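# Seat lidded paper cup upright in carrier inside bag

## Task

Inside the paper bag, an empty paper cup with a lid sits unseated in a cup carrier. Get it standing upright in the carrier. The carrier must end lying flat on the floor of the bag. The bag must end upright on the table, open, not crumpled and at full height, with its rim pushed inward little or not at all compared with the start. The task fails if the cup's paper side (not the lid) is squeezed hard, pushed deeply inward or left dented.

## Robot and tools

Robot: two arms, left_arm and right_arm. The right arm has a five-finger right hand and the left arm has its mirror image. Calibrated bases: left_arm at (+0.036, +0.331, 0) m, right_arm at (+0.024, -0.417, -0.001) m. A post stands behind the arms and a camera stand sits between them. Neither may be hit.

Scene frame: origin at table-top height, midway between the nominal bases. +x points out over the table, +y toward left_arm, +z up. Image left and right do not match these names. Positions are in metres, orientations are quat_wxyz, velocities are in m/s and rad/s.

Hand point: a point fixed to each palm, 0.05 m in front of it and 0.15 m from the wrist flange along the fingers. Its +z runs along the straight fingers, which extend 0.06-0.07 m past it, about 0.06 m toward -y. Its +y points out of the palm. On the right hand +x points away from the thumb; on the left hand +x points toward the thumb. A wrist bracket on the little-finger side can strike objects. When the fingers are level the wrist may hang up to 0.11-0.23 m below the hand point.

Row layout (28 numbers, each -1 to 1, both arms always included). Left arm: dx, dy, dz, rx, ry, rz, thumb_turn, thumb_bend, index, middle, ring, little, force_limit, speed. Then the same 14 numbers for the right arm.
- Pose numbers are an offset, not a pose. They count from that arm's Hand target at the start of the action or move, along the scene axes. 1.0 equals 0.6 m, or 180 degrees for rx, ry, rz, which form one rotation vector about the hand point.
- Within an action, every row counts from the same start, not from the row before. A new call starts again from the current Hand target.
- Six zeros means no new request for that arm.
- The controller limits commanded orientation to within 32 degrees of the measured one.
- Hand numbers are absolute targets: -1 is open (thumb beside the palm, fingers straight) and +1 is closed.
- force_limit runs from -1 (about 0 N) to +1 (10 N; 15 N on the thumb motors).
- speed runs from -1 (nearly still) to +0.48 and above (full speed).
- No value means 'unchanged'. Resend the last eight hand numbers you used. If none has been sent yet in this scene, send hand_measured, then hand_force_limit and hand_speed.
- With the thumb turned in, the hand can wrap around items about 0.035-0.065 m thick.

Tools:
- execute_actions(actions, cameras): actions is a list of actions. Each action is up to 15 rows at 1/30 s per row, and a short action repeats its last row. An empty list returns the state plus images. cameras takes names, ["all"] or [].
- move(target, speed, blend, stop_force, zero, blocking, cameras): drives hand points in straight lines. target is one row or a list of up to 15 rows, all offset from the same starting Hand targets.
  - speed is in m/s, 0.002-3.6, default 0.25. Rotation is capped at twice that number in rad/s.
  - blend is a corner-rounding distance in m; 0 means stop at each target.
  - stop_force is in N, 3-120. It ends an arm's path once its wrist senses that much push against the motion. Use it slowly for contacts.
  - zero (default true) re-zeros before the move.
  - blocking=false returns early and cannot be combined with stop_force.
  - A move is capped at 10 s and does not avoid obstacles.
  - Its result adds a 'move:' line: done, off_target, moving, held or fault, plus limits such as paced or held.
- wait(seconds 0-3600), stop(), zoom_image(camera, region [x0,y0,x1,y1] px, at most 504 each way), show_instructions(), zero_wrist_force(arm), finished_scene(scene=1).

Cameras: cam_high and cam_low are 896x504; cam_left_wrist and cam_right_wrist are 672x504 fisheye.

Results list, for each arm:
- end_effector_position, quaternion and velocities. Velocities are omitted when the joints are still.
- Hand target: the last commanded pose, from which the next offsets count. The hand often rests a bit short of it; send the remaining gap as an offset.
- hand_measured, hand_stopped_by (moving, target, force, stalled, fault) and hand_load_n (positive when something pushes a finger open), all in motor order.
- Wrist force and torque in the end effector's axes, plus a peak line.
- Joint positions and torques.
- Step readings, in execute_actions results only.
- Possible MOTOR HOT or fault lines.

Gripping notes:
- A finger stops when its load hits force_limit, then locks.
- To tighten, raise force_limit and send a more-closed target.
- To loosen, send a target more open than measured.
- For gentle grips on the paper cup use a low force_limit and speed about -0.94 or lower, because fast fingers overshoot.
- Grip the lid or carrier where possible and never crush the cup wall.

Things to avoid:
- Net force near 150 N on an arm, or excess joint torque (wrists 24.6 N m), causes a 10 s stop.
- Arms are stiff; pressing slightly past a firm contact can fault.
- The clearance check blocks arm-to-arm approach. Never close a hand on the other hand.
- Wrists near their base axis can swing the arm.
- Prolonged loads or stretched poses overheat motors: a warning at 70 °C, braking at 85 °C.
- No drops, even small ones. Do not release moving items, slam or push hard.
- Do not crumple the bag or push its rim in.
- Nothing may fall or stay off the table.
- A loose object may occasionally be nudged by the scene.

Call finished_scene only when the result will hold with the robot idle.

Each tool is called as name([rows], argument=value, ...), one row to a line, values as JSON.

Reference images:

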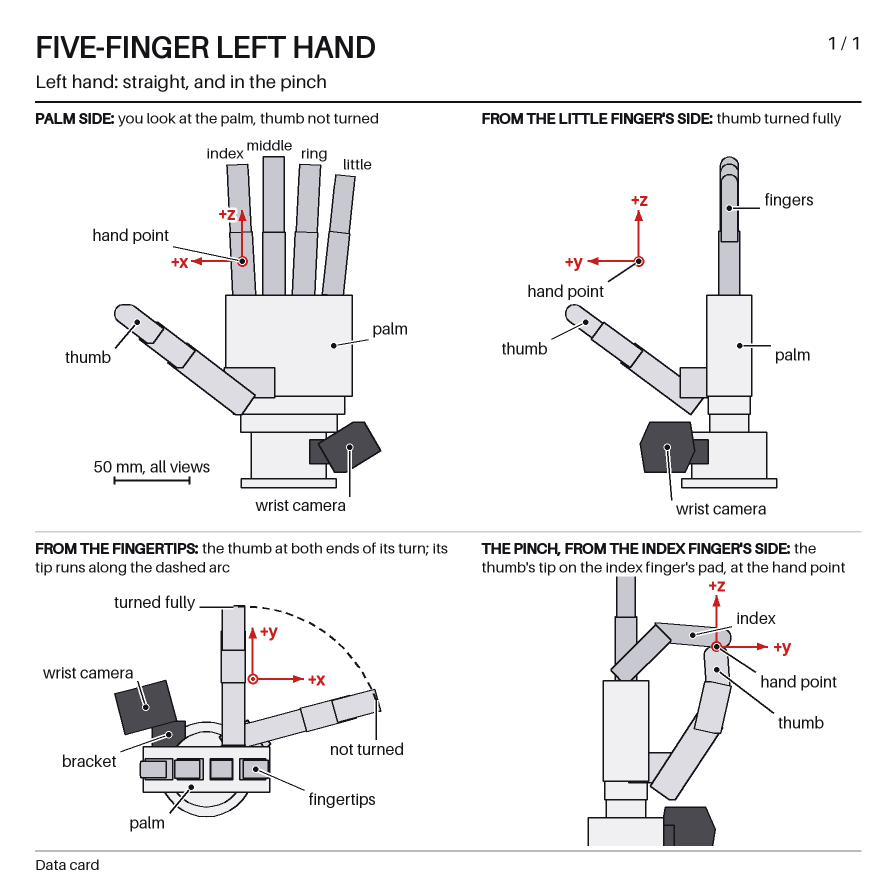

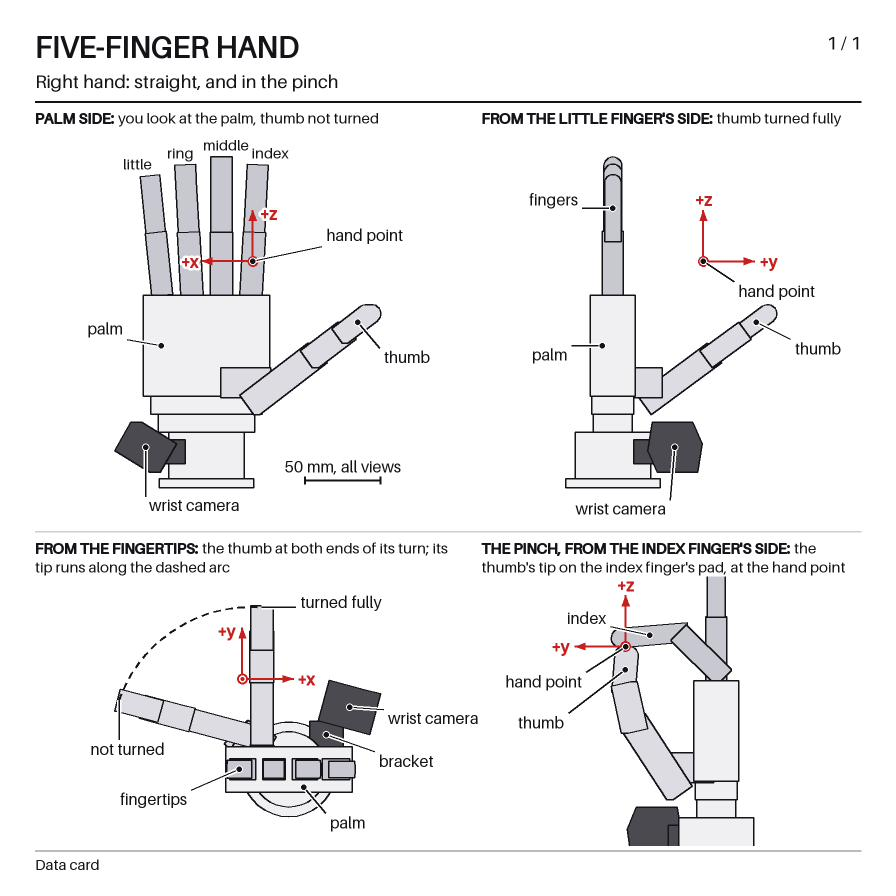

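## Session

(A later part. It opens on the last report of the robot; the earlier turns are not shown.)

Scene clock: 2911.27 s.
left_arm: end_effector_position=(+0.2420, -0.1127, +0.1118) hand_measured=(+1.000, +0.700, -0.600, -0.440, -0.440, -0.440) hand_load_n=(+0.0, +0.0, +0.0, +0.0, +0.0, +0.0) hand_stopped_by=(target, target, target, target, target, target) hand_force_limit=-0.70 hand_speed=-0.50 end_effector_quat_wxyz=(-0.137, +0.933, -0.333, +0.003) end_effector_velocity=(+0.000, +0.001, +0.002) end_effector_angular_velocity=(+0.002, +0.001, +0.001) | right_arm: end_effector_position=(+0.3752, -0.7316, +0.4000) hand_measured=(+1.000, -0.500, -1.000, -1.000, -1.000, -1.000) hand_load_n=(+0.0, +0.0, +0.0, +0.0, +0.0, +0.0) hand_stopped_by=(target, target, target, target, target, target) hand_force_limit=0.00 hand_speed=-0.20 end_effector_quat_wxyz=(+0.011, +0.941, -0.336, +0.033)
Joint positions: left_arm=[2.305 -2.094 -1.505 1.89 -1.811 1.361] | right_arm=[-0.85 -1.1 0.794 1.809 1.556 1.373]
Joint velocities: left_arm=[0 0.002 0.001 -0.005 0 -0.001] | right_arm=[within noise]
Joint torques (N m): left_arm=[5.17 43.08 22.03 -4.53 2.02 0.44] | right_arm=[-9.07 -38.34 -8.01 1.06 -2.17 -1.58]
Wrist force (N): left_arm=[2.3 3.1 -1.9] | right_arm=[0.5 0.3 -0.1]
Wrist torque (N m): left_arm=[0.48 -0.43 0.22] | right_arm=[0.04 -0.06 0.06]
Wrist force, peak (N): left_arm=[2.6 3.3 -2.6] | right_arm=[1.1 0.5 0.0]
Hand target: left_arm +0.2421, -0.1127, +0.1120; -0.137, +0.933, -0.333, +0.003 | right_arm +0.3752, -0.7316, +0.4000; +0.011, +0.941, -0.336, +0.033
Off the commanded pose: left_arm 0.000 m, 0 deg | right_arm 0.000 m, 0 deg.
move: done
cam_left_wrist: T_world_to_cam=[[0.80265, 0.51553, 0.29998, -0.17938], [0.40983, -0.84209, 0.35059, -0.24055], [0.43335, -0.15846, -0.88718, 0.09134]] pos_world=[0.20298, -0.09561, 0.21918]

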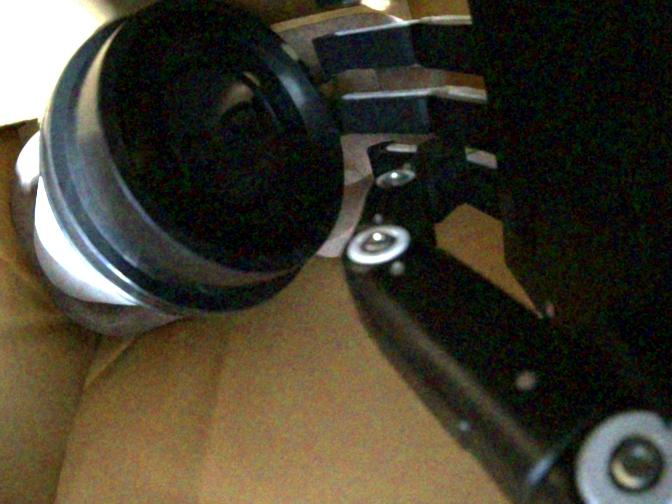

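move([
  [0,0,0,0,0,0, 1, 0.7, -0.4, -0.2, -0.2, -0.2, -0.7, -0.9, 0,0,0,0,0,0, 1, -0.5, -1, -1, -1, -1, 0, -0.2],
  [-0.0032,-0.0039,0.02,0,0,0, 1, 0.7, -0.4, -0.2, -0.2, -0.2, -0.7, -0.9, 0,0,0,0,0,0, 1, -0.5, -1, -1, -1, -1, 0, -0.2],
], cameras=["cam_left_wrist","cam_low"], speed=0.02)

zoom_image(camera="cam_left_wrist", region=[0, 0, 460, 345])

Scene clock: 2922.23 s.
left_arm: end_effector_position=(+0.2401, -0.1151, +0.1241) hand_measured=(+1.000, +0.700, -0.400, -0.200, -0.200, -0.200) hand_load_n=(+0.0, +0.0, +0.0, +0.0, +0.0, +0.0) hand_stopped_by=(target, target, target, target, target, target) hand_force_limit=-0.70 hand_speed=-0.90 end_effector_quat_wxyz=(-0.137, +0.933, -0.333, +0.003) end_effector_velocity=(+0.000, +0.000, -0.001) end_effector_angular_velocity=(-0.001, -0.001, +0.000) | right_arm: end_effector_position=(+0.3752, -0.7316, +0.4000) hand_measured=(+1.000, -0.500, -1.000, -1.000, -1.000, -1.000) hand_load_n=(+0.0, +0.0, +0.0, +0.0, +0.0, +0.0) hand_stopped_by=(target, target, target, target, target, target) hand_force_limit=0.00 hand_speed=-0.20 end_effector_quat_wxyz=(+0.011, +0.941, -0.336, +0.033)
Joint positions: left_arm=[2.299 -2.085 -1.485 1.86 -1.81 1.354] | right_arm=[-0.85 -1.1 0.794 1.809 1.556 1.373]
Joint velocities: left_arm=[0 -0.001 -0.002 0.005 0 0] | right_arm=[within noise]
Joint torques (N m): left_arm=[0.49 33.77 8.1 -1.16 2.3 -1.23] | right_arm=[-9.36 -38.82 -8.9 1.03 -2.23 -1.6]
Wrist force (N): left_arm=[2.1 3.1 -2.0] | right_arm=[0.7 0.0 -0.4]
Wrist torque (N m): left_arm=[0.49 -0.42 0.22] | right_arm=[0.00 -0.10 0.06]
Wrist force, peak (N): left_arm=[2.4 3.4 -2.3] | right_arm=[0.9 0.8 -0.7]
Hand target: left_arm +0.2402, -0.1150, +0.1240; -0.137, +0.933, -0.333, +0.003 | right_arm +0.3752, -0.7316, +0.4000; +0.011, +0.941, -0.336, +0.033
Off the commanded pose: left_arm 0.000 m, 0 deg | right_arm 0.000 m, 0 deg.
move: done
cam_left_wrist: T_world_to_cam=[[0.80256, 0.51562, 0.30005, -0.18038], [0.40977, -0.842, 0.3509, -0.24619], [0.43358, -0.15867, -0.88704, 0.10256]] pos_world=[0.20118, -0.09801, 0.23149]
Images, in order (width x height): cam_low 896x504, cam_left_wrist 672x504.

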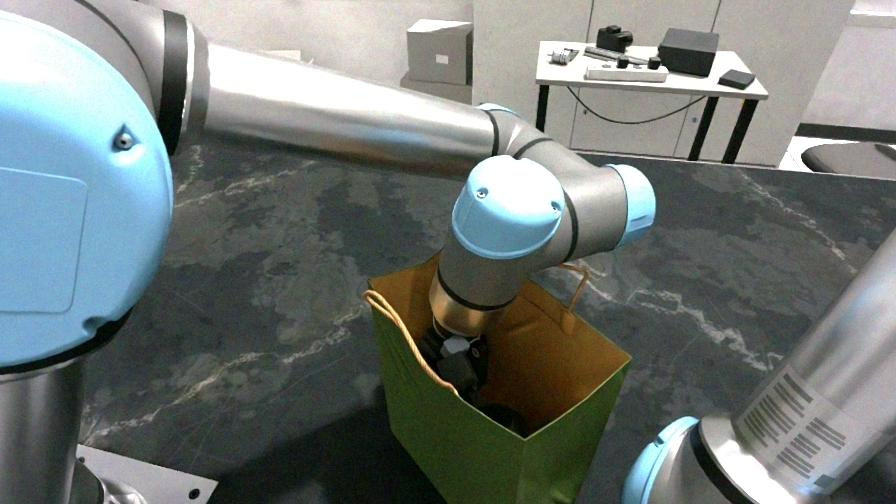

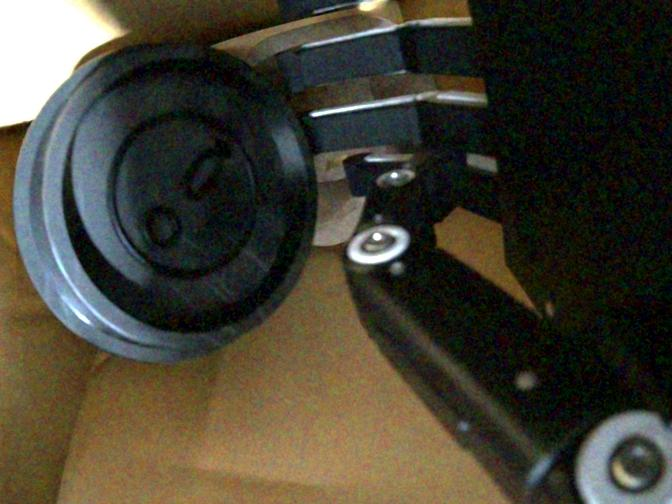

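Scaled by 1.096 from the camera's image (finer frame: 960x720).

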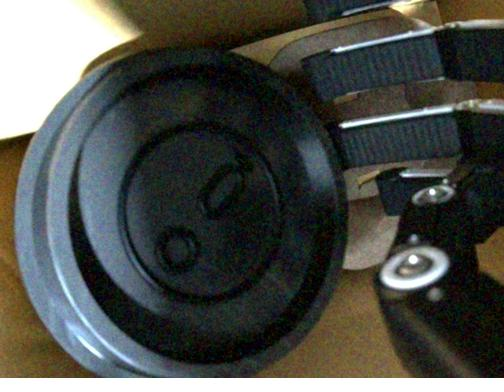

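move([
  [-0.0058,-0.0071,0.005,0,0,0, 1, 0.7, -0.4, -0.28, -0.28, -0.28, -0.7, -0.9, 0,0,0,0,0,0, 1, -0.5, -1, -1, -1, -1, 0, -0.2],
  [-0.0117,-0.0142,0.01,0,0,0, 1, 0.7, -0.4, -0.36, -0.36, -0.36, -0.7, -0.9, 0,0,0,0,0,0, 1, -0.5, -1, -1, -1, -1, 0, -0.2],
  [-0.0175,-0.0212,0.015,0,0,0, 1, 0.7, -0.44, -0.44, -0.44, -0.44, -0.7, -0.9, 0,0,0,0,0,0, 1, -0.5, -1, -1, -1, -1, 0, -0.2],
], cameras=["cam_left_wrist","cam_low"], speed=0.02)

zoom_image(camera="cam_left_wrist", region=[0, 0, 460, 345])

Scene clock: 2968.37 s.
left_arm: end_effector_position=(+0.2296, -0.1277, +0.1330) hand_measured=(+1.000, +0.700, -0.440, -0.440, -0.440, -0.440) hand_load_n=(+0.0, +0.0, +0.0, +0.0, +0.0, +0.0) hand_stopped_by=(target, target, target, target, target, target) hand_force_limit=-0.70 hand_speed=-0.90 end_effector_quat_wxyz=(-0.137, +0.933, -0.333, +0.003) | right_arm: end_effector_position=(+0.3752, -0.7316, +0.4000) hand_measured=(+1.000, -0.500, -1.000, -1.000, -1.000, -1.000) hand_load_n=(+0.0, +0.0, +0.0, +0.0, +0.0, +0.0) hand_stopped_by=(target, target, target, target, target, target) hand_force_limit=0.00 hand_speed=-0.20 end_effector_quat_wxyz=(+0.011, +0.941, -0.336, +0.033)
Joint positions: left_arm=[2.265 -2.094 -1.448 1.824 -1.805 1.32] | right_arm=[-0.85 -1.1 0.794 1.809 1.556 1.373]
Joint torques (N m): left_arm=[7.4 41.9 7.9 -1.35 -0.9 3.26] | right_arm=[-9.25 -38.61 -9.6 1.14 -2.1 -1.48]
Wrist force (N): left_arm=[2.0 3.2 -2.3] | right_arm=[0.7 0.4 -0.1]
Wrist torque (N m): left_arm=[0.50 -0.41 0.15] | right_arm=[0.04 -0.10 0.07]
Wrist force, peak (N): left_arm=[2.4 3.2 -2.4] | right_arm=[0.9 0.6 -0.7]
Hand target: left_arm +0.2297, -0.1277, +0.1330; -0.137, +0.933, -0.333, +0.003 | right_arm +0.3752, -0.7316, +0.4000; +0.011, +0.941, -0.336, +0.033
Off the commanded pose: left_arm 0.000 m, 0 deg | right_arm 0.000 m, 0 deg.
move: done
cam_left_wrist: T_world_to_cam=[[0.80264, 0.51555, 0.29995, -0.16813], [0.40981, -0.84206, 0.35071, -0.25559], [0.43338, -0.15857, -0.88715, 0.11308]] pos_world=[0.19068, -0.11061, 0.24038]
Images, in order (width x height): cam_low 896x504, cam_left_wrist 672x504.

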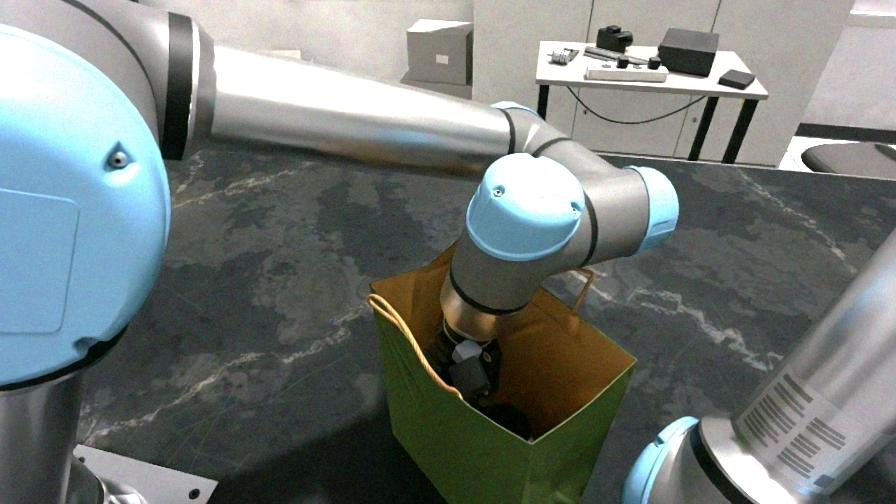

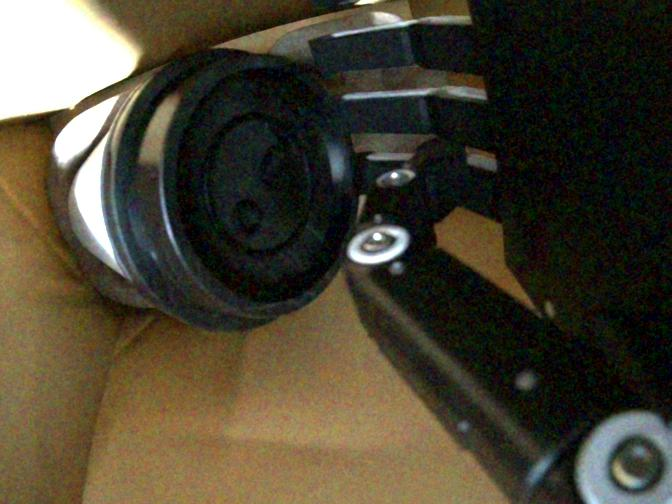

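Scaled by 1.096 from the camera's image (finer frame: 960x720).

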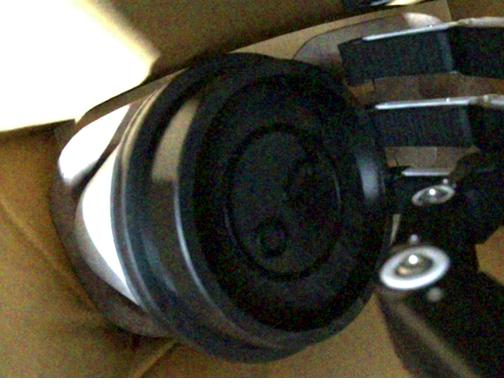

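move([
  [0.0127,0.0154,0.0,0,0,0, 1, 0.7, -0.44, -0.44, -0.44, -0.44, -0.7, -0.5, 0,0,0,0,0,0, 1, -0.5, -1, -1, -1, -1, 0, -0.2],
  [0.0212,0.0257,0.2117,0,0,0, 1, 0.7, -0.44, -0.44, -0.44, -0.44, -0.7, -0.5, 0,0,0,0,0,0, 1, -0.5, -1, -1, -1, -1, 0, -0.2],
], cameras=["cam_left_wrist","cam_low","cam_high"], speed=0.05)

zoom_image(camera="cam_left_wrist", region=[40, 0, 400, 270])

zoom_image(camera="cam_low", region=[330, 100, 700, 504])

Scene clock: 3055.23 s.
left_arm: end_effector_position=(+0.2424, -0.1123, +0.2601) hand_measured=(+1.000, +0.700, -0.440, -0.440, -0.440, -0.440) hand_load_n=(+0.0, +0.0, +0.0, +0.0, +0.0, +0.0) hand_stopped_by=(target, target, target, target, target, target) hand_force_limit=-0.70 hand_speed=-0.50 end_effector_quat_wxyz=(-0.137, +0.933, -0.333, +0.003) end_effector_velocity=(+0.000, +0.000, -0.002) end_effector_angular_velocity=(+0.002, +0.001, +0.000) | right_arm: end_effector_position=(+0.3752, -0.7316, +0.4000) hand_measured=(+1.000, -0.500, -1.000, -1.000, -1.000, -1.000) hand_load_n=(+0.0, +0.0, +0.0, +0.0, +0.0, +0.0) hand_stopped_by=(target, target, target, target, target, target) hand_force_limit=0.00 hand_speed=-0.20 end_effector_quat_wxyz=(+0.011, +0.941, -0.336, +0.033)
Joint positions: left_arm=[2.307 -1.994 -1.261 1.547 -1.811 1.362] | right_arm=[-0.85 -1.1 0.794 1.809 1.556 1.373]
Joint velocities: left_arm=[0 -0.001 -0.005 0.003 0 0] | right_arm=[within noise]
Joint torques (N m): left_arm=[0.34 28.28 7.79 -1.22 -3.08 1.72] | right_arm=[-9.3 -39.38 -8.95 1.06 -2.15 -1.52]
Wrist force (N): left_arm=[2.0 3.3 -2.1] | right_arm=[0.6 0.1 0.0]
Wrist torque (N m): left_arm=[0.52 -0.40 0.00] | right_arm=[-0.01 -0.08 0.05]
Wrist force, peak (N): left_arm=[2.0 3.8 -2.3] | right_arm=[1.2 0.5 -0.1]
Hand target: left_arm +0.2424, -0.1123, +0.2600; -0.137, +0.933, -0.333, +0.003 | right_arm +0.3752, -0.7316, +0.4000; +0.011, +0.941, -0.336, +0.033
Off the commanded pose: left_arm 0.000 m, 0 deg | right_arm 0.000 m, 0 deg.
move: done
cam_left_wrist: T_world_to_cam=[[0.80259, 0.51555, 0.30008, -0.2245], [0.4097, -0.84204, 0.35088, -0.29248], [0.43358, -0.15867, -0.88704, 0.22264]] pos_world=[0.20348, -0.09521, 0.36749]
Images, in order (width x height): cam_high 896x504, cam_low 896x504, cam_left_wrist 672x504.

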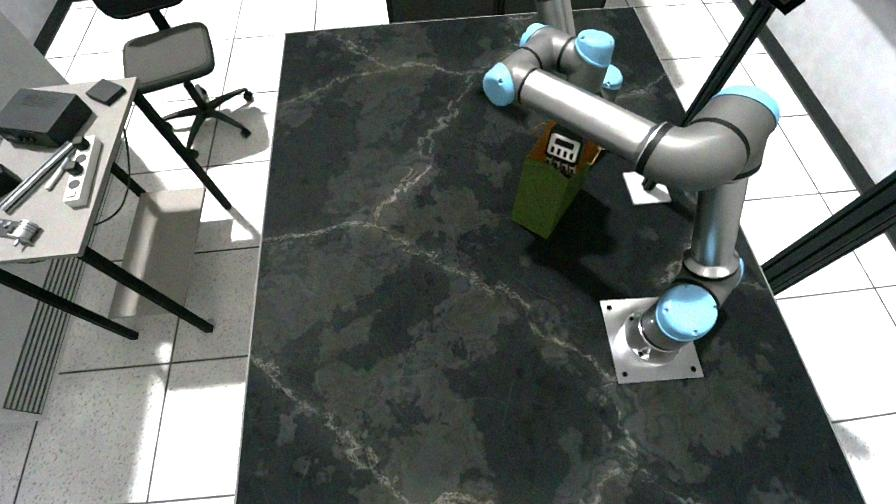

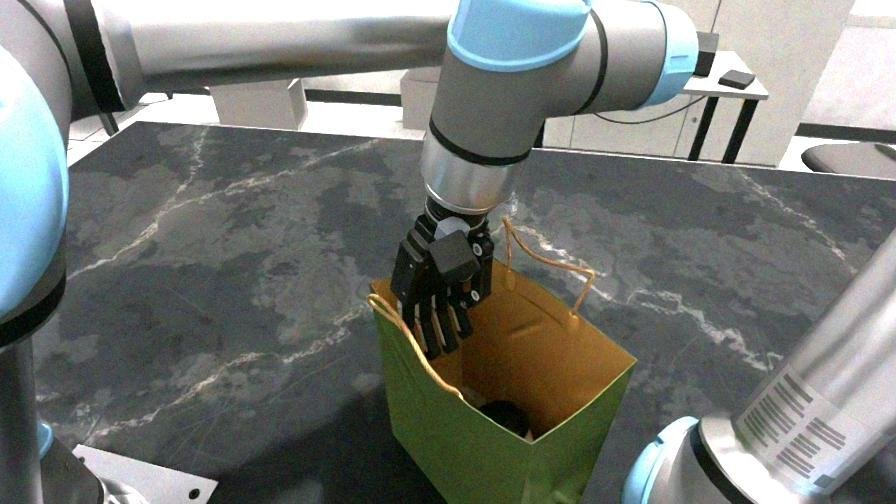

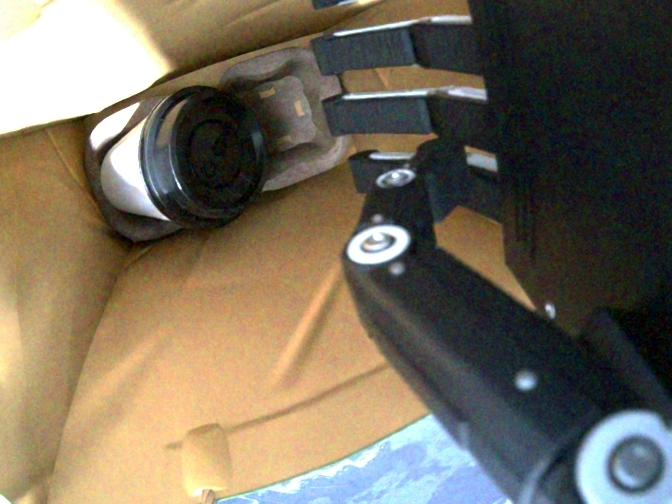

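Scaled by 1.400 from the camera's image (finer frame: 960x720).

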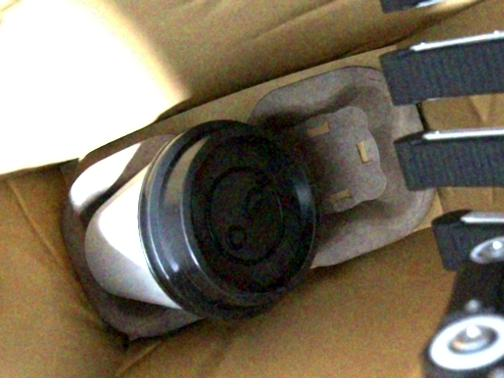

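Scaled by 1.248 from the camera's image (finer frame: 1280x720).

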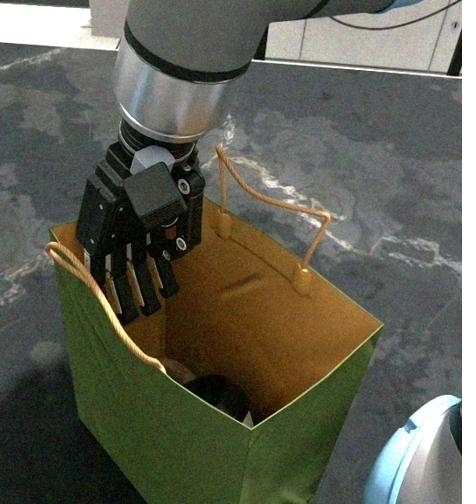

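move([
  [-0.0192,-0.0225,0.0,0.0643,-0.0529,0, 1, -1, 0, 0, 0, 0, -0.7, -0.5, 0,0,0,0,0,0, 1, -0.5, -1, -1, -1, -1, 0, -0.2],
  [-0.0192,-0.0225,-0.1,0.0643,-0.0529,0, 1, -1, 0, 0, 0, 0, -0.7, -0.5, 0,0,0,0,0,0, 1, -0.5, -1, -1, -1, -1, 0, -0.2],
], cameras=["cam_left_wrist","cam_low","cam_high"], speed=0.05)

zoom_image(camera="cam_left_wrist", region=[0, 0, 460, 345])

zoom_image(camera="cam_low", region=[330, 100, 700, 504])

Scene clock: 3153.07 s.
left_arm: end_effector_position=(+0.2308, -0.1258, +0.1999) hand_measured=(+1.000, -1.000, +0.000, +0.000, +0.000, +0.000) hand_load_n=(+0.0, +0.0, +0.0, -0.5, +0.0, +0.0) hand_stopped_by=(target, target, target, target, target, target) hand_force_limit=-0.70 hand_speed=-0.50 end_effector_quat_wxyz=(-0.258, +0.911, -0.319, +0.047) | right_arm: end_effector_position=(+0.3752, -0.7316, +0.4000) hand_measured=(+1.000, -0.500, -1.000, -1.000, -1.000, -1.000) hand_load_n=(+0.0, +0.0, +0.0, +0.0, +0.0, +0.0) hand_stopped_by=(target, target, target, target, target, target) hand_force_limit=0.00 hand_speed=-0.20 end_effector_quat_wxyz=(+0.011, +0.941, -0.336, +0.033)
Joint positions: left_arm=[2.14 -2.134 -1.269 1.545 -2.023 1.133] | right_arm=[-0.85 -1.1 0.794 1.809 1.556 1.373]
Joint torques (N m): left_arm=[7.94 48.06 26.87 -4.43 2.02 3.16] | right_arm=[-8.93 -39.26 -9.63 1.17 -2.1 -1.55]
Wrist force (N): left_arm=[2.6 2.9 -1.9] | right_arm=[0.7 0.1 -0.3]
Wrist torque (N m): left_arm=[0.45 -0.49 0.04] | right_arm=[0.01 -0.08 0.06]
Wrist force, peak (N): left_arm=[2.0 3.6 -2.4] | right_arm=[1.2 0.4 -0.1]
Hand target: left_arm +0.2309, -0.1258, +0.2000; -0.258, +0.911, -0.319, +0.047 | right_arm +0.3752, -0.7316, +0.4000; +0.011, +0.941, -0.336, +0.033
Off the commanded pose: left_arm 0.000 m, 0 deg | right_arm 0.000 m, 0 deg.
move: done
cam_left_wrist: T_world_to_cam=[[0.73378, 0.43161, 0.52467, -0.22976], [0.36057, -0.90194, 0.23768, -0.25145], [0.57581, 0.01477, -0.81745, 0.14726]] pos_world=[0.17447, -0.1298, 0.30069]
Images, in order (width x height): cam_high 896x504, cam_low 896x504, cam_left_wrist 672x504.

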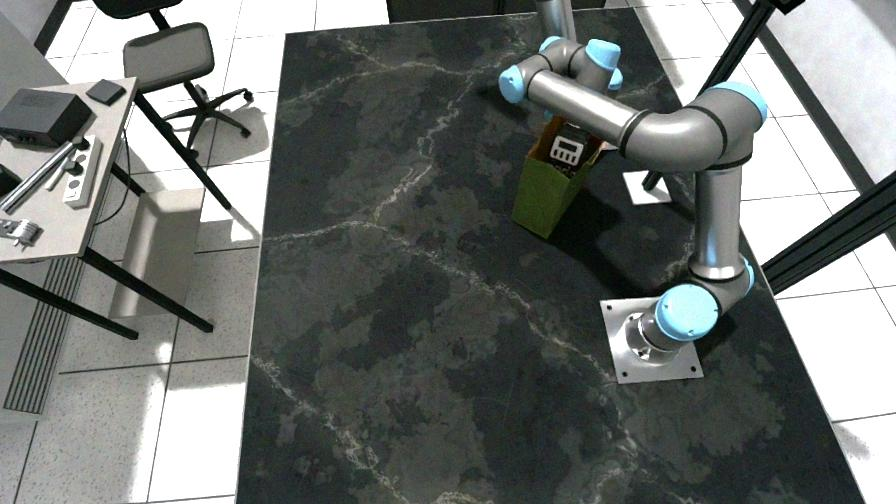

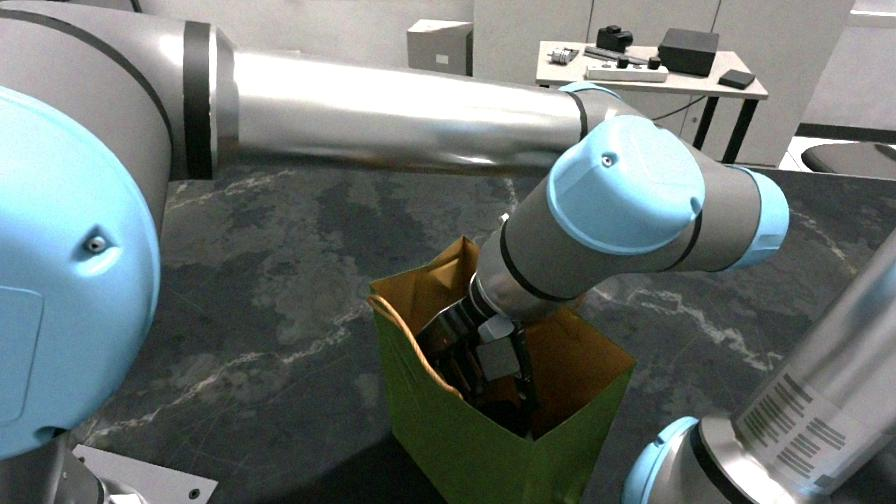

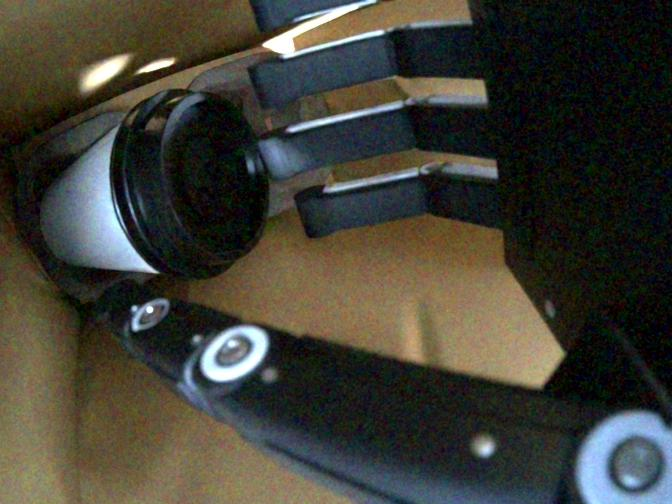

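Scaled by 1.096 from the camera's image (finer frame: 960x720).

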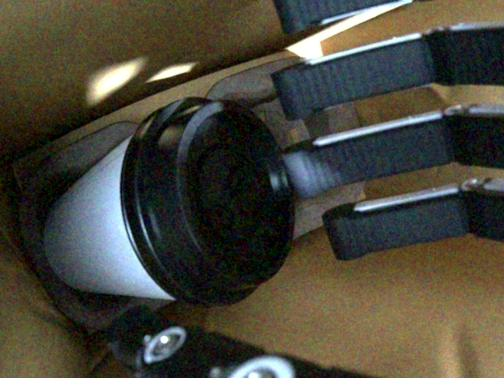

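Scaled by 1.248 from the camera's image (finer frame: 1280x720).

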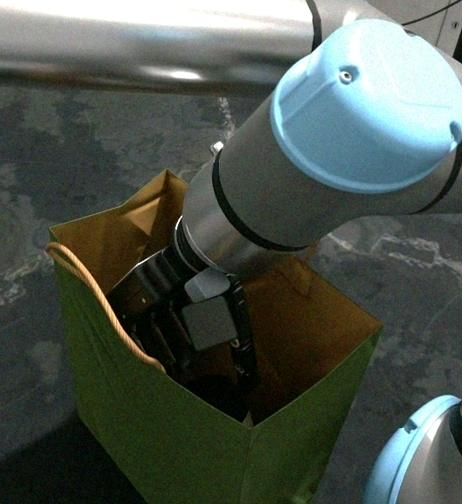

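move(target=[0,0,-0.085,0,0,0, 1, -1, 0, 0, 0, 0, -0.7, -0.5, 0,0,0,0,0,0, 1, -0.5, -1, -1, -1, -1, 0, -0.2], cameras=["cam_left_wrist","cam_low"], speed=0.04, stop_force=4)

zoom_image(camera="cam_left_wrist", region=[0, 0, 460, 345])

zoom_image(camera="cam_low", region=[330, 100, 700, 504])

Scene clock: 3187.87 s.
left_arm: end_effector_position=(+0.2308, -0.1258, +0.1490) hand_measured=(+1.000, -1.000, +0.000, +0.000, +0.000, +0.000) hand_load_n=(+0.0, +0.0, +0.0, +0.0, +0.0, +0.0) hand_stopped_by=(target, target, target, target, target, target) hand_force_limit=-0.70 hand_speed=-0.50 end_effector_quat_wxyz=(-0.258, +0.911, -0.319, +0.047) | right_arm: end_effector_position=(+0.3752, -0.7316, +0.4000) hand_measured=(+1.000, -0.500, -1.000, -1.000, -1.000, -1.000) hand_load_n=(+0.0, +0.0, +0.0, +0.0, -0.5, +0.0) hand_stopped_by=(target, target, target, target, target, target) hand_force_limit=0.00 hand_speed=-0.20 end_effector_quat_wxyz=(+0.011, +0.941, -0.336, +0.033)
Joint positions: left_arm=[2.14 -2.173 -1.342 1.658 -2.023 1.133] | right_arm=[-0.85 -1.1 0.794 1.809 1.556 1.373]
Joint torques (N m): left_arm=[2.68 48.74 25.64 -2.06 0.74 -1.73] | right_arm=[-9.33 -38.87 -8.71 1.25 -2.09 -1.6]
Wrist force (N): left_arm=[2.3 2.8 -2.1] | right_arm=[0.8 0.4 -0.6]
Wrist torque (N m): left_arm=[0.45 -0.45 0.04] | right_arm=[0.07 -0.11 0.07]
Wrist force, peak (N): left_arm=[2.5 3.1 -2.6] | right_arm=[1.1 0.4 -0.3]
Hand target: left_arm +0.2309, -0.1258, +0.1490; -0.258, +0.911, -0.319, +0.047 | right_arm +0.3752, -0.7316, +0.4000; +0.011, +0.941, -0.336, +0.033
Off the commanded pose: left_arm 0.000 m, 0 deg | right_arm 0.000 m, 0 deg.
move: done
cam_left_wrist: T_world_to_cam=[[0.73371, 0.43174, 0.52466, -0.20293], [0.36061, -0.90188, 0.23786, -0.23946], [0.57587, 0.01467, -0.81741, 0.10554]] pos_world=[0.17447, -0.1299, 0.2497]
Images, in order (width x height): cam_low 896x504, cam_left_wrist 672x504.

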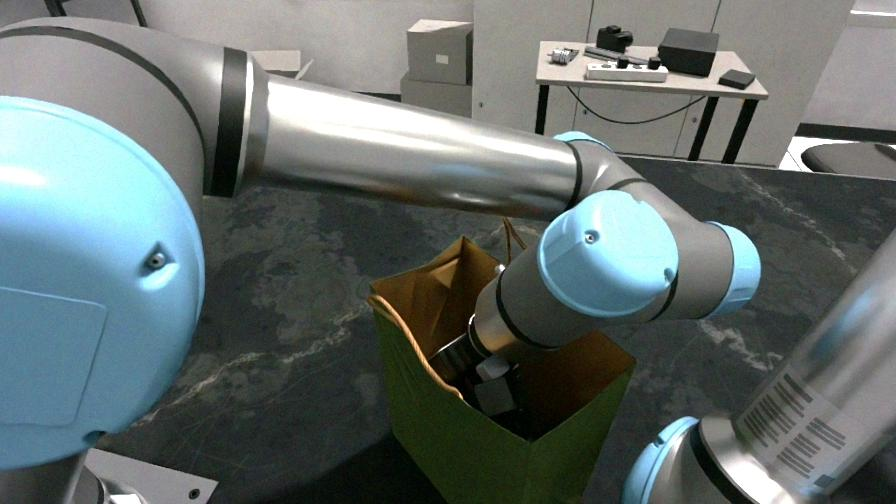

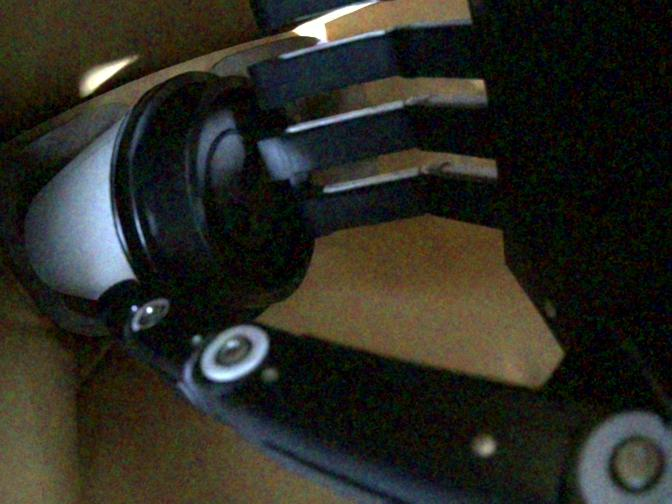

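Scaled by 1.096 from the camera's image (finer frame: 960x720).

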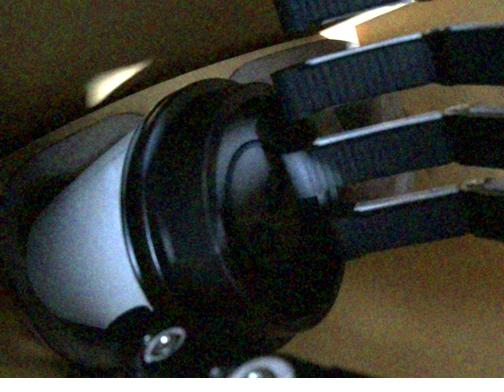

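Scaled by 1.248 from the camera's image (finer frame: 1280x720).

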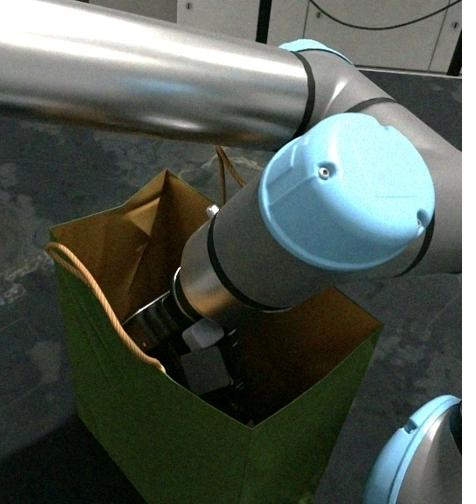

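move([
  [-0.0063,-0.0077,0,0,0,0, 1, -1, 0, 0, 0, 0, -0.7, -0.5, 0,0,0,0,0,0, 1, -0.5, -1, -1, -1, -1, 0, -0.2],
  [-0.0218,0.005,0,0,0,0, 1, -1, 0, 0, 0, 0, -0.7, -0.5, 0,0,0,0,0,0, 1, -0.5, -1, -1, -1, -1, 0, -0.2],
], cameras=["cam_left_wrist","cam_low"], speed=0.02, stop_force=4)

zoom_image(camera="cam_left_wrist", region=[0, 0, 460, 345])

Scene clock: 3206.47 s.
left_arm: end_effector_position=(+0.2178, -0.1228, +0.1490) hand_measured=(+1.000, -1.000, +0.000, +0.000, +0.000, +0.000) hand_load_n=(+0.0, +0.0, +0.0, +0.0, +0.0, +0.0) hand_stopped_by=(target, target, target, target, target, target) hand_force_limit=-0.70 hand_speed=-0.50 end_effector_quat_wxyz=(-0.258, +0.911, -0.319, +0.047) | right_arm: end_effector_position=(+0.3752, -0.7316, +0.4000) hand_measured=(+1.000, -0.500, -1.000, -1.000, -1.000, -1.000) hand_load_n=(+0.0, +0.0, +0.0, +0.0, +0.0, +0.0) hand_stopped_by=(target, target, target, target, target, target) hand_force_limit=0.00 hand_speed=-0.20 end_effector_quat_wxyz=(+0.011, +0.941, -0.336, +0.033)
Joint positions: left_arm=[2.12 -2.159 -1.368 1.66 -2.018 1.112] | right_arm=[-0.85 -1.1 0.794 1.809 1.556 1.373]
Joint torques (N m): left_arm=[7.74 32.19 24.85 -4.36 -0.98 3.24] | right_arm=[-8.06 -39.13 -8.88 1.38 -2.11 -1.62]
Wrist force (N): left_arm=[2.3 3.1 -2.2] | right_arm=[0.7 0.1 -0.4]
Wrist torque (N m): left_arm=[0.49 -0.44 0.20] | right_arm=[0.02 -0.08 0.06]
Wrist force, peak (N): left_arm=[2.7 3.6 -2.0] | right_arm=[0.9 0.7 -0.5]
Hand target: left_arm +0.2178, -0.1228, +0.1490; -0.258, +0.911, -0.319, +0.047 | right_arm +0.3752, -0.7316, +0.4000; +0.011, +0.941, -0.336, +0.033
Off the commanded pose: left_arm 0.000 m, 0 deg | right_arm 0.000 m, 0 deg.
move: done
cam_left_wrist: T_world_to_cam=[[0.73378, 0.43174, 0.52456, -0.19467], [0.36057, -0.90188, 0.23791, -0.23207], [0.57581, 0.01457, -0.81746, 0.11299]] pos_world=[0.16147, -0.1269, 0.2497]
Images, in order (width x height): cam_low 896x504, cam_left_wrist 672x504.

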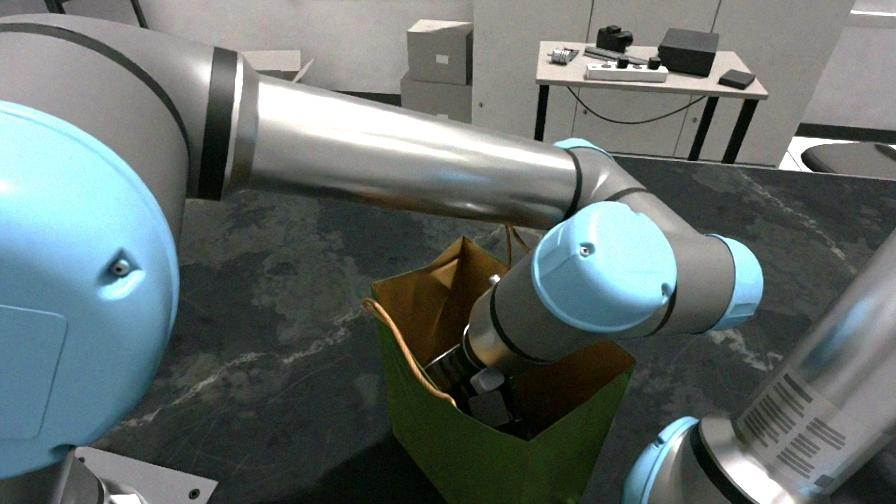

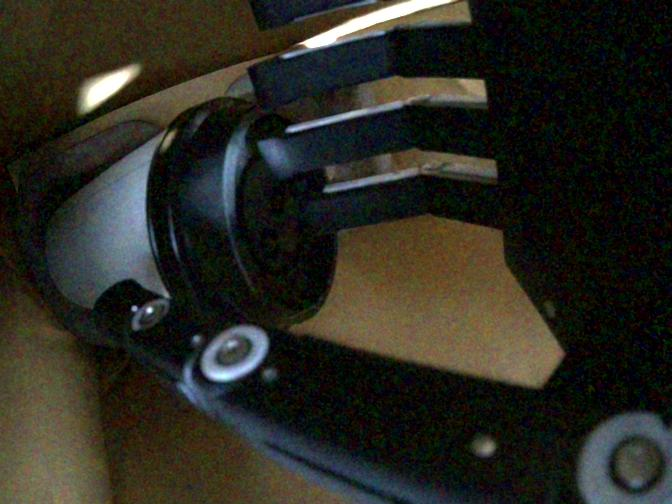

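Scaled by 1.096 from the camera's image (finer frame: 960x720).

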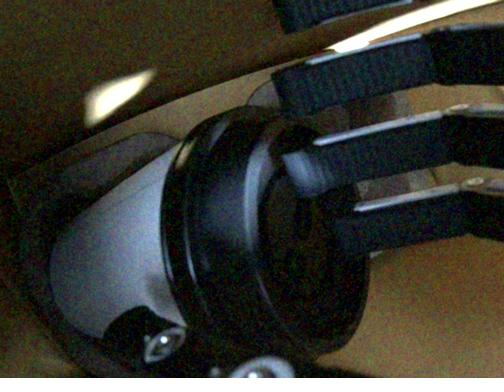

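move(target=[0.0265,0.0322,0,0,0,0, 1, -1, 0, 0, 0, 0, -0.7, -0.5, 0,0,0,0,0,0, 1, -0.5, -1, -1, -1, -1, 0, -0.2], cameras=["cam_left_wrist","cam_low"], speed=0.02, stop_force=4)

zoom_image(camera="cam_left_wrist", region=[0, 0, 460, 345])

Scene clock: 3220.50 s.
left_arm: end_effector_position=(+0.2337, -0.1035, +0.1490) hand_measured=(+1.000, -1.000, +0.000, +0.000, +0.000, +0.000) hand_load_n=(+0.0, -0.5, +0.0, +0.0, +0.0, +0.0) hand_stopped_by=(target, target, target, target, target, target) hand_force_limit=-0.70 hand_speed=-0.50 end_effector_quat_wxyz=(-0.258, +0.911, -0.319, +0.047) | right_arm: end_effector_position=(+0.3752, -0.7316, +0.4000) hand_measured=(+1.000, -0.500, -1.000, -1.000, -1.000, -1.000) hand_load_n=(+0.0, +0.0, +0.0, +0.0, +0.0, +0.0) hand_stopped_by=(target, target, target, target, target, target) hand_force_limit=0.00 hand_speed=-0.20 end_effector_quat_wxyz=(+0.011, +0.941, -0.336, +0.033)
Joint positions: left_arm=[2.167 -2.125 -1.417 1.698 -2.031 1.163] | right_arm=[-0.85 -1.1 0.794 1.809 1.556 1.373]
Joint torques (N m): left_arm=[-9.69 30.79 25.49 -4.49 2.21 -2.76] | right_arm=[-9.24 -39.36 -9.54 1.21 -2.16 -1.62]
Wrist force (N): left_arm=[2.6 2.8 -2.2] | right_arm=[0.6 0.5 -0.2]
Wrist torque (N m): left_arm=[0.46 -0.48 0.11] | right_arm=[0.07 -0.08 0.07]
Wrist force, peak (N): left_arm=[2.8 3.3 -2.2] | right_arm=[1.1 0.4 -0.5]
Hand target: left_arm +0.2337, -0.1035, +0.1490; -0.258, +0.911, -0.319, +0.047 | right_arm +0.3752, -0.7316, +0.4000; +0.011, +0.941, -0.336, +0.033
Off the commanded pose: left_arm 0.000 m, 0 deg | right_arm 0.000 m, 0 deg.
move: done
cam_left_wrist: T_world_to_cam=[[0.73374, 0.43174, 0.52462, -0.21473], [0.36055, -0.90188, 0.23794, -0.22031], [0.57587, 0.01457, -0.81741, 0.10353]] pos_world=[0.17737, -0.1075, 0.2497]
Images, in order (width x height): cam_low 896x504, cam_left_wrist 672x504.

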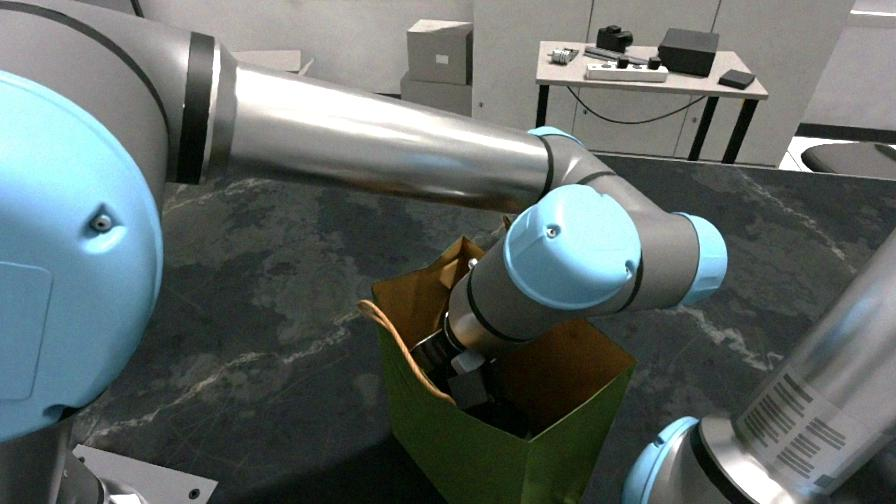

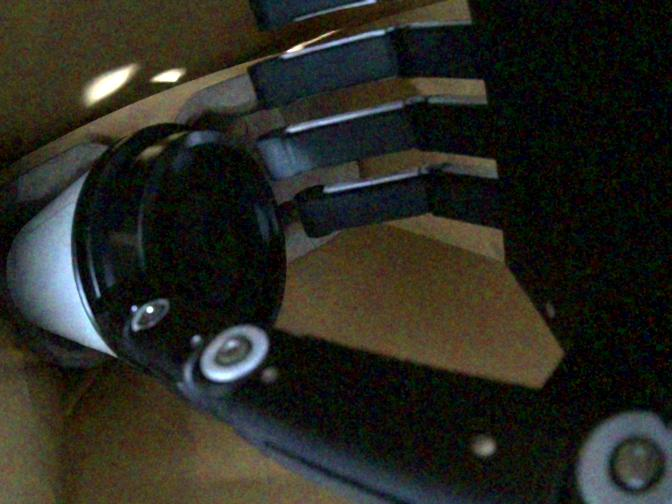

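Scaled by 1.096 from the camera's image (finer frame: 960x720).

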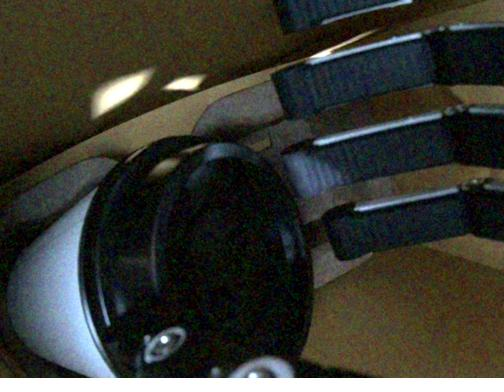

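move([
  [-0.0317,-0.0386,0,0,0,0, 1, -1, 0, 0, 0, 0, -0.7, -0.5, 0,0,0,0,0,0, 1, -0.5, -1, -1, -1, -1, 0, -0.2],
  [-0.0338,-0.0412,-0.033,0,0,0, 1, -1, 0.4, 0.4, 0.4, 0.4, -0.7, -0.5, 0,0,0,0,0,0, 1, -0.5, -1, -1, -1, -1, 0, -0.2],
], cameras=["cam_left_wrist","cam_low"], speed=0.04)

zoom_image(camera="cam_left_wrist", region=[0, 0, 460, 345])

Scene clock: 3237.20 s.
left_arm: end_effector_position=(+0.2133, -0.1282, +0.1292) hand_measured=(+1.000, -1.000, +0.400, +0.400, +0.400, +0.400) hand_load_n=(+0.0, +0.0, +0.0, +0.0, +0.0, +0.5) hand_stopped_by=(target, target, target, target, target, target) hand_force_limit=-0.70 hand_speed=-0.50 end_effector_quat_wxyz=(-0.258, +0.911, -0.319, +0.047) | right_arm: end_effector_position=(+0.3752, -0.7316, +0.4000) hand_measured=(+1.000, -0.500, -1.000, -1.000, -1.000, -1.000) hand_load_n=(+0.0, +0.0, +0.0, +0.0, +0.5, +0.0) hand_stopped_by=(target, target, target, target, target, target) hand_force_limit=0.00 hand_speed=-0.20 end_effector_quat_wxyz=(+0.011, +0.941, -0.336, +0.033)
Joint positions: left_arm=[2.107 -2.187 -1.377 1.692 -2.014 1.099] | right_arm=[-0.85 -1.1 0.794 1.809 1.556 1.373]
Joint torques (N m): left_arm=[3.86 48.21 25.15 -2.31 -2.04 1.9] | right_arm=[-9.28 -39.45 -9.96 1.29 -2.07 -1.45]
Wrist force (N): left_arm=[3.0 2.9 -1.8] | right_arm=[1.1 0.0 -0.3]
Wrist torque (N m): left_arm=[0.46 -0.57 0.26] | right_arm=[0.00 -0.14 0.08]
Wrist force, peak (N): left_arm=[-2.0 -10.0 -7.4] | right_arm=[1.0 0.3 -0.8]
Hand target: left_arm +0.2134, -0.1282, +0.1292; -0.258, +0.911, -0.319, +0.047 | right_arm +0.3752, -0.7316, +0.4000; +0.011, +0.941, -0.336, +0.033
Off the commanded pose: left_arm 0.000 m, 0 deg | right_arm 0.000 m, 0 deg.
move: done
cam_left_wrist: T_world_to_cam=[[0.73374, 0.43185, 0.52453, -0.17863], [0.36067, -0.90182, 0.23797, -0.23063], [0.57581, 0.01457, -0.81746, 0.09947]] pos_world=[0.15697, -0.1323, 0.22989]
Images, in order (width x height): cam_low 896x504, cam_left_wrist 672x504.

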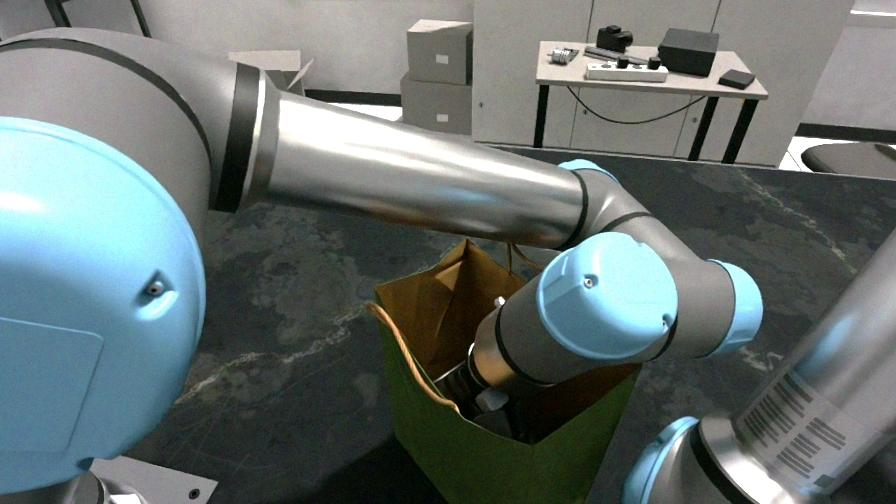

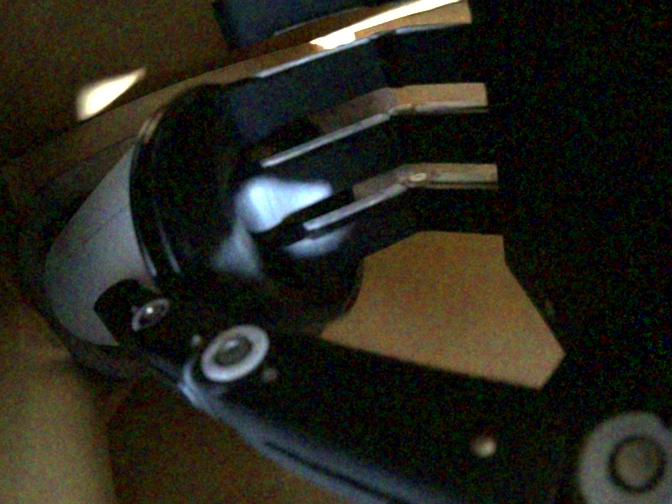

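Scaled by 1.096 from the camera's image (finer frame: 960x720).

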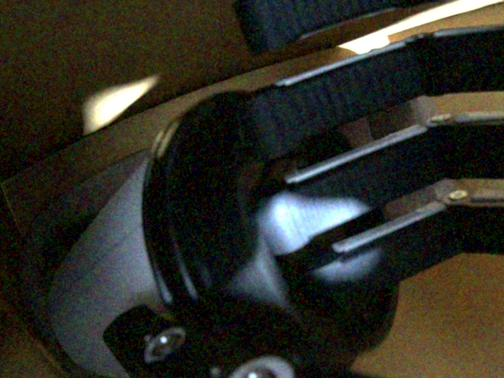

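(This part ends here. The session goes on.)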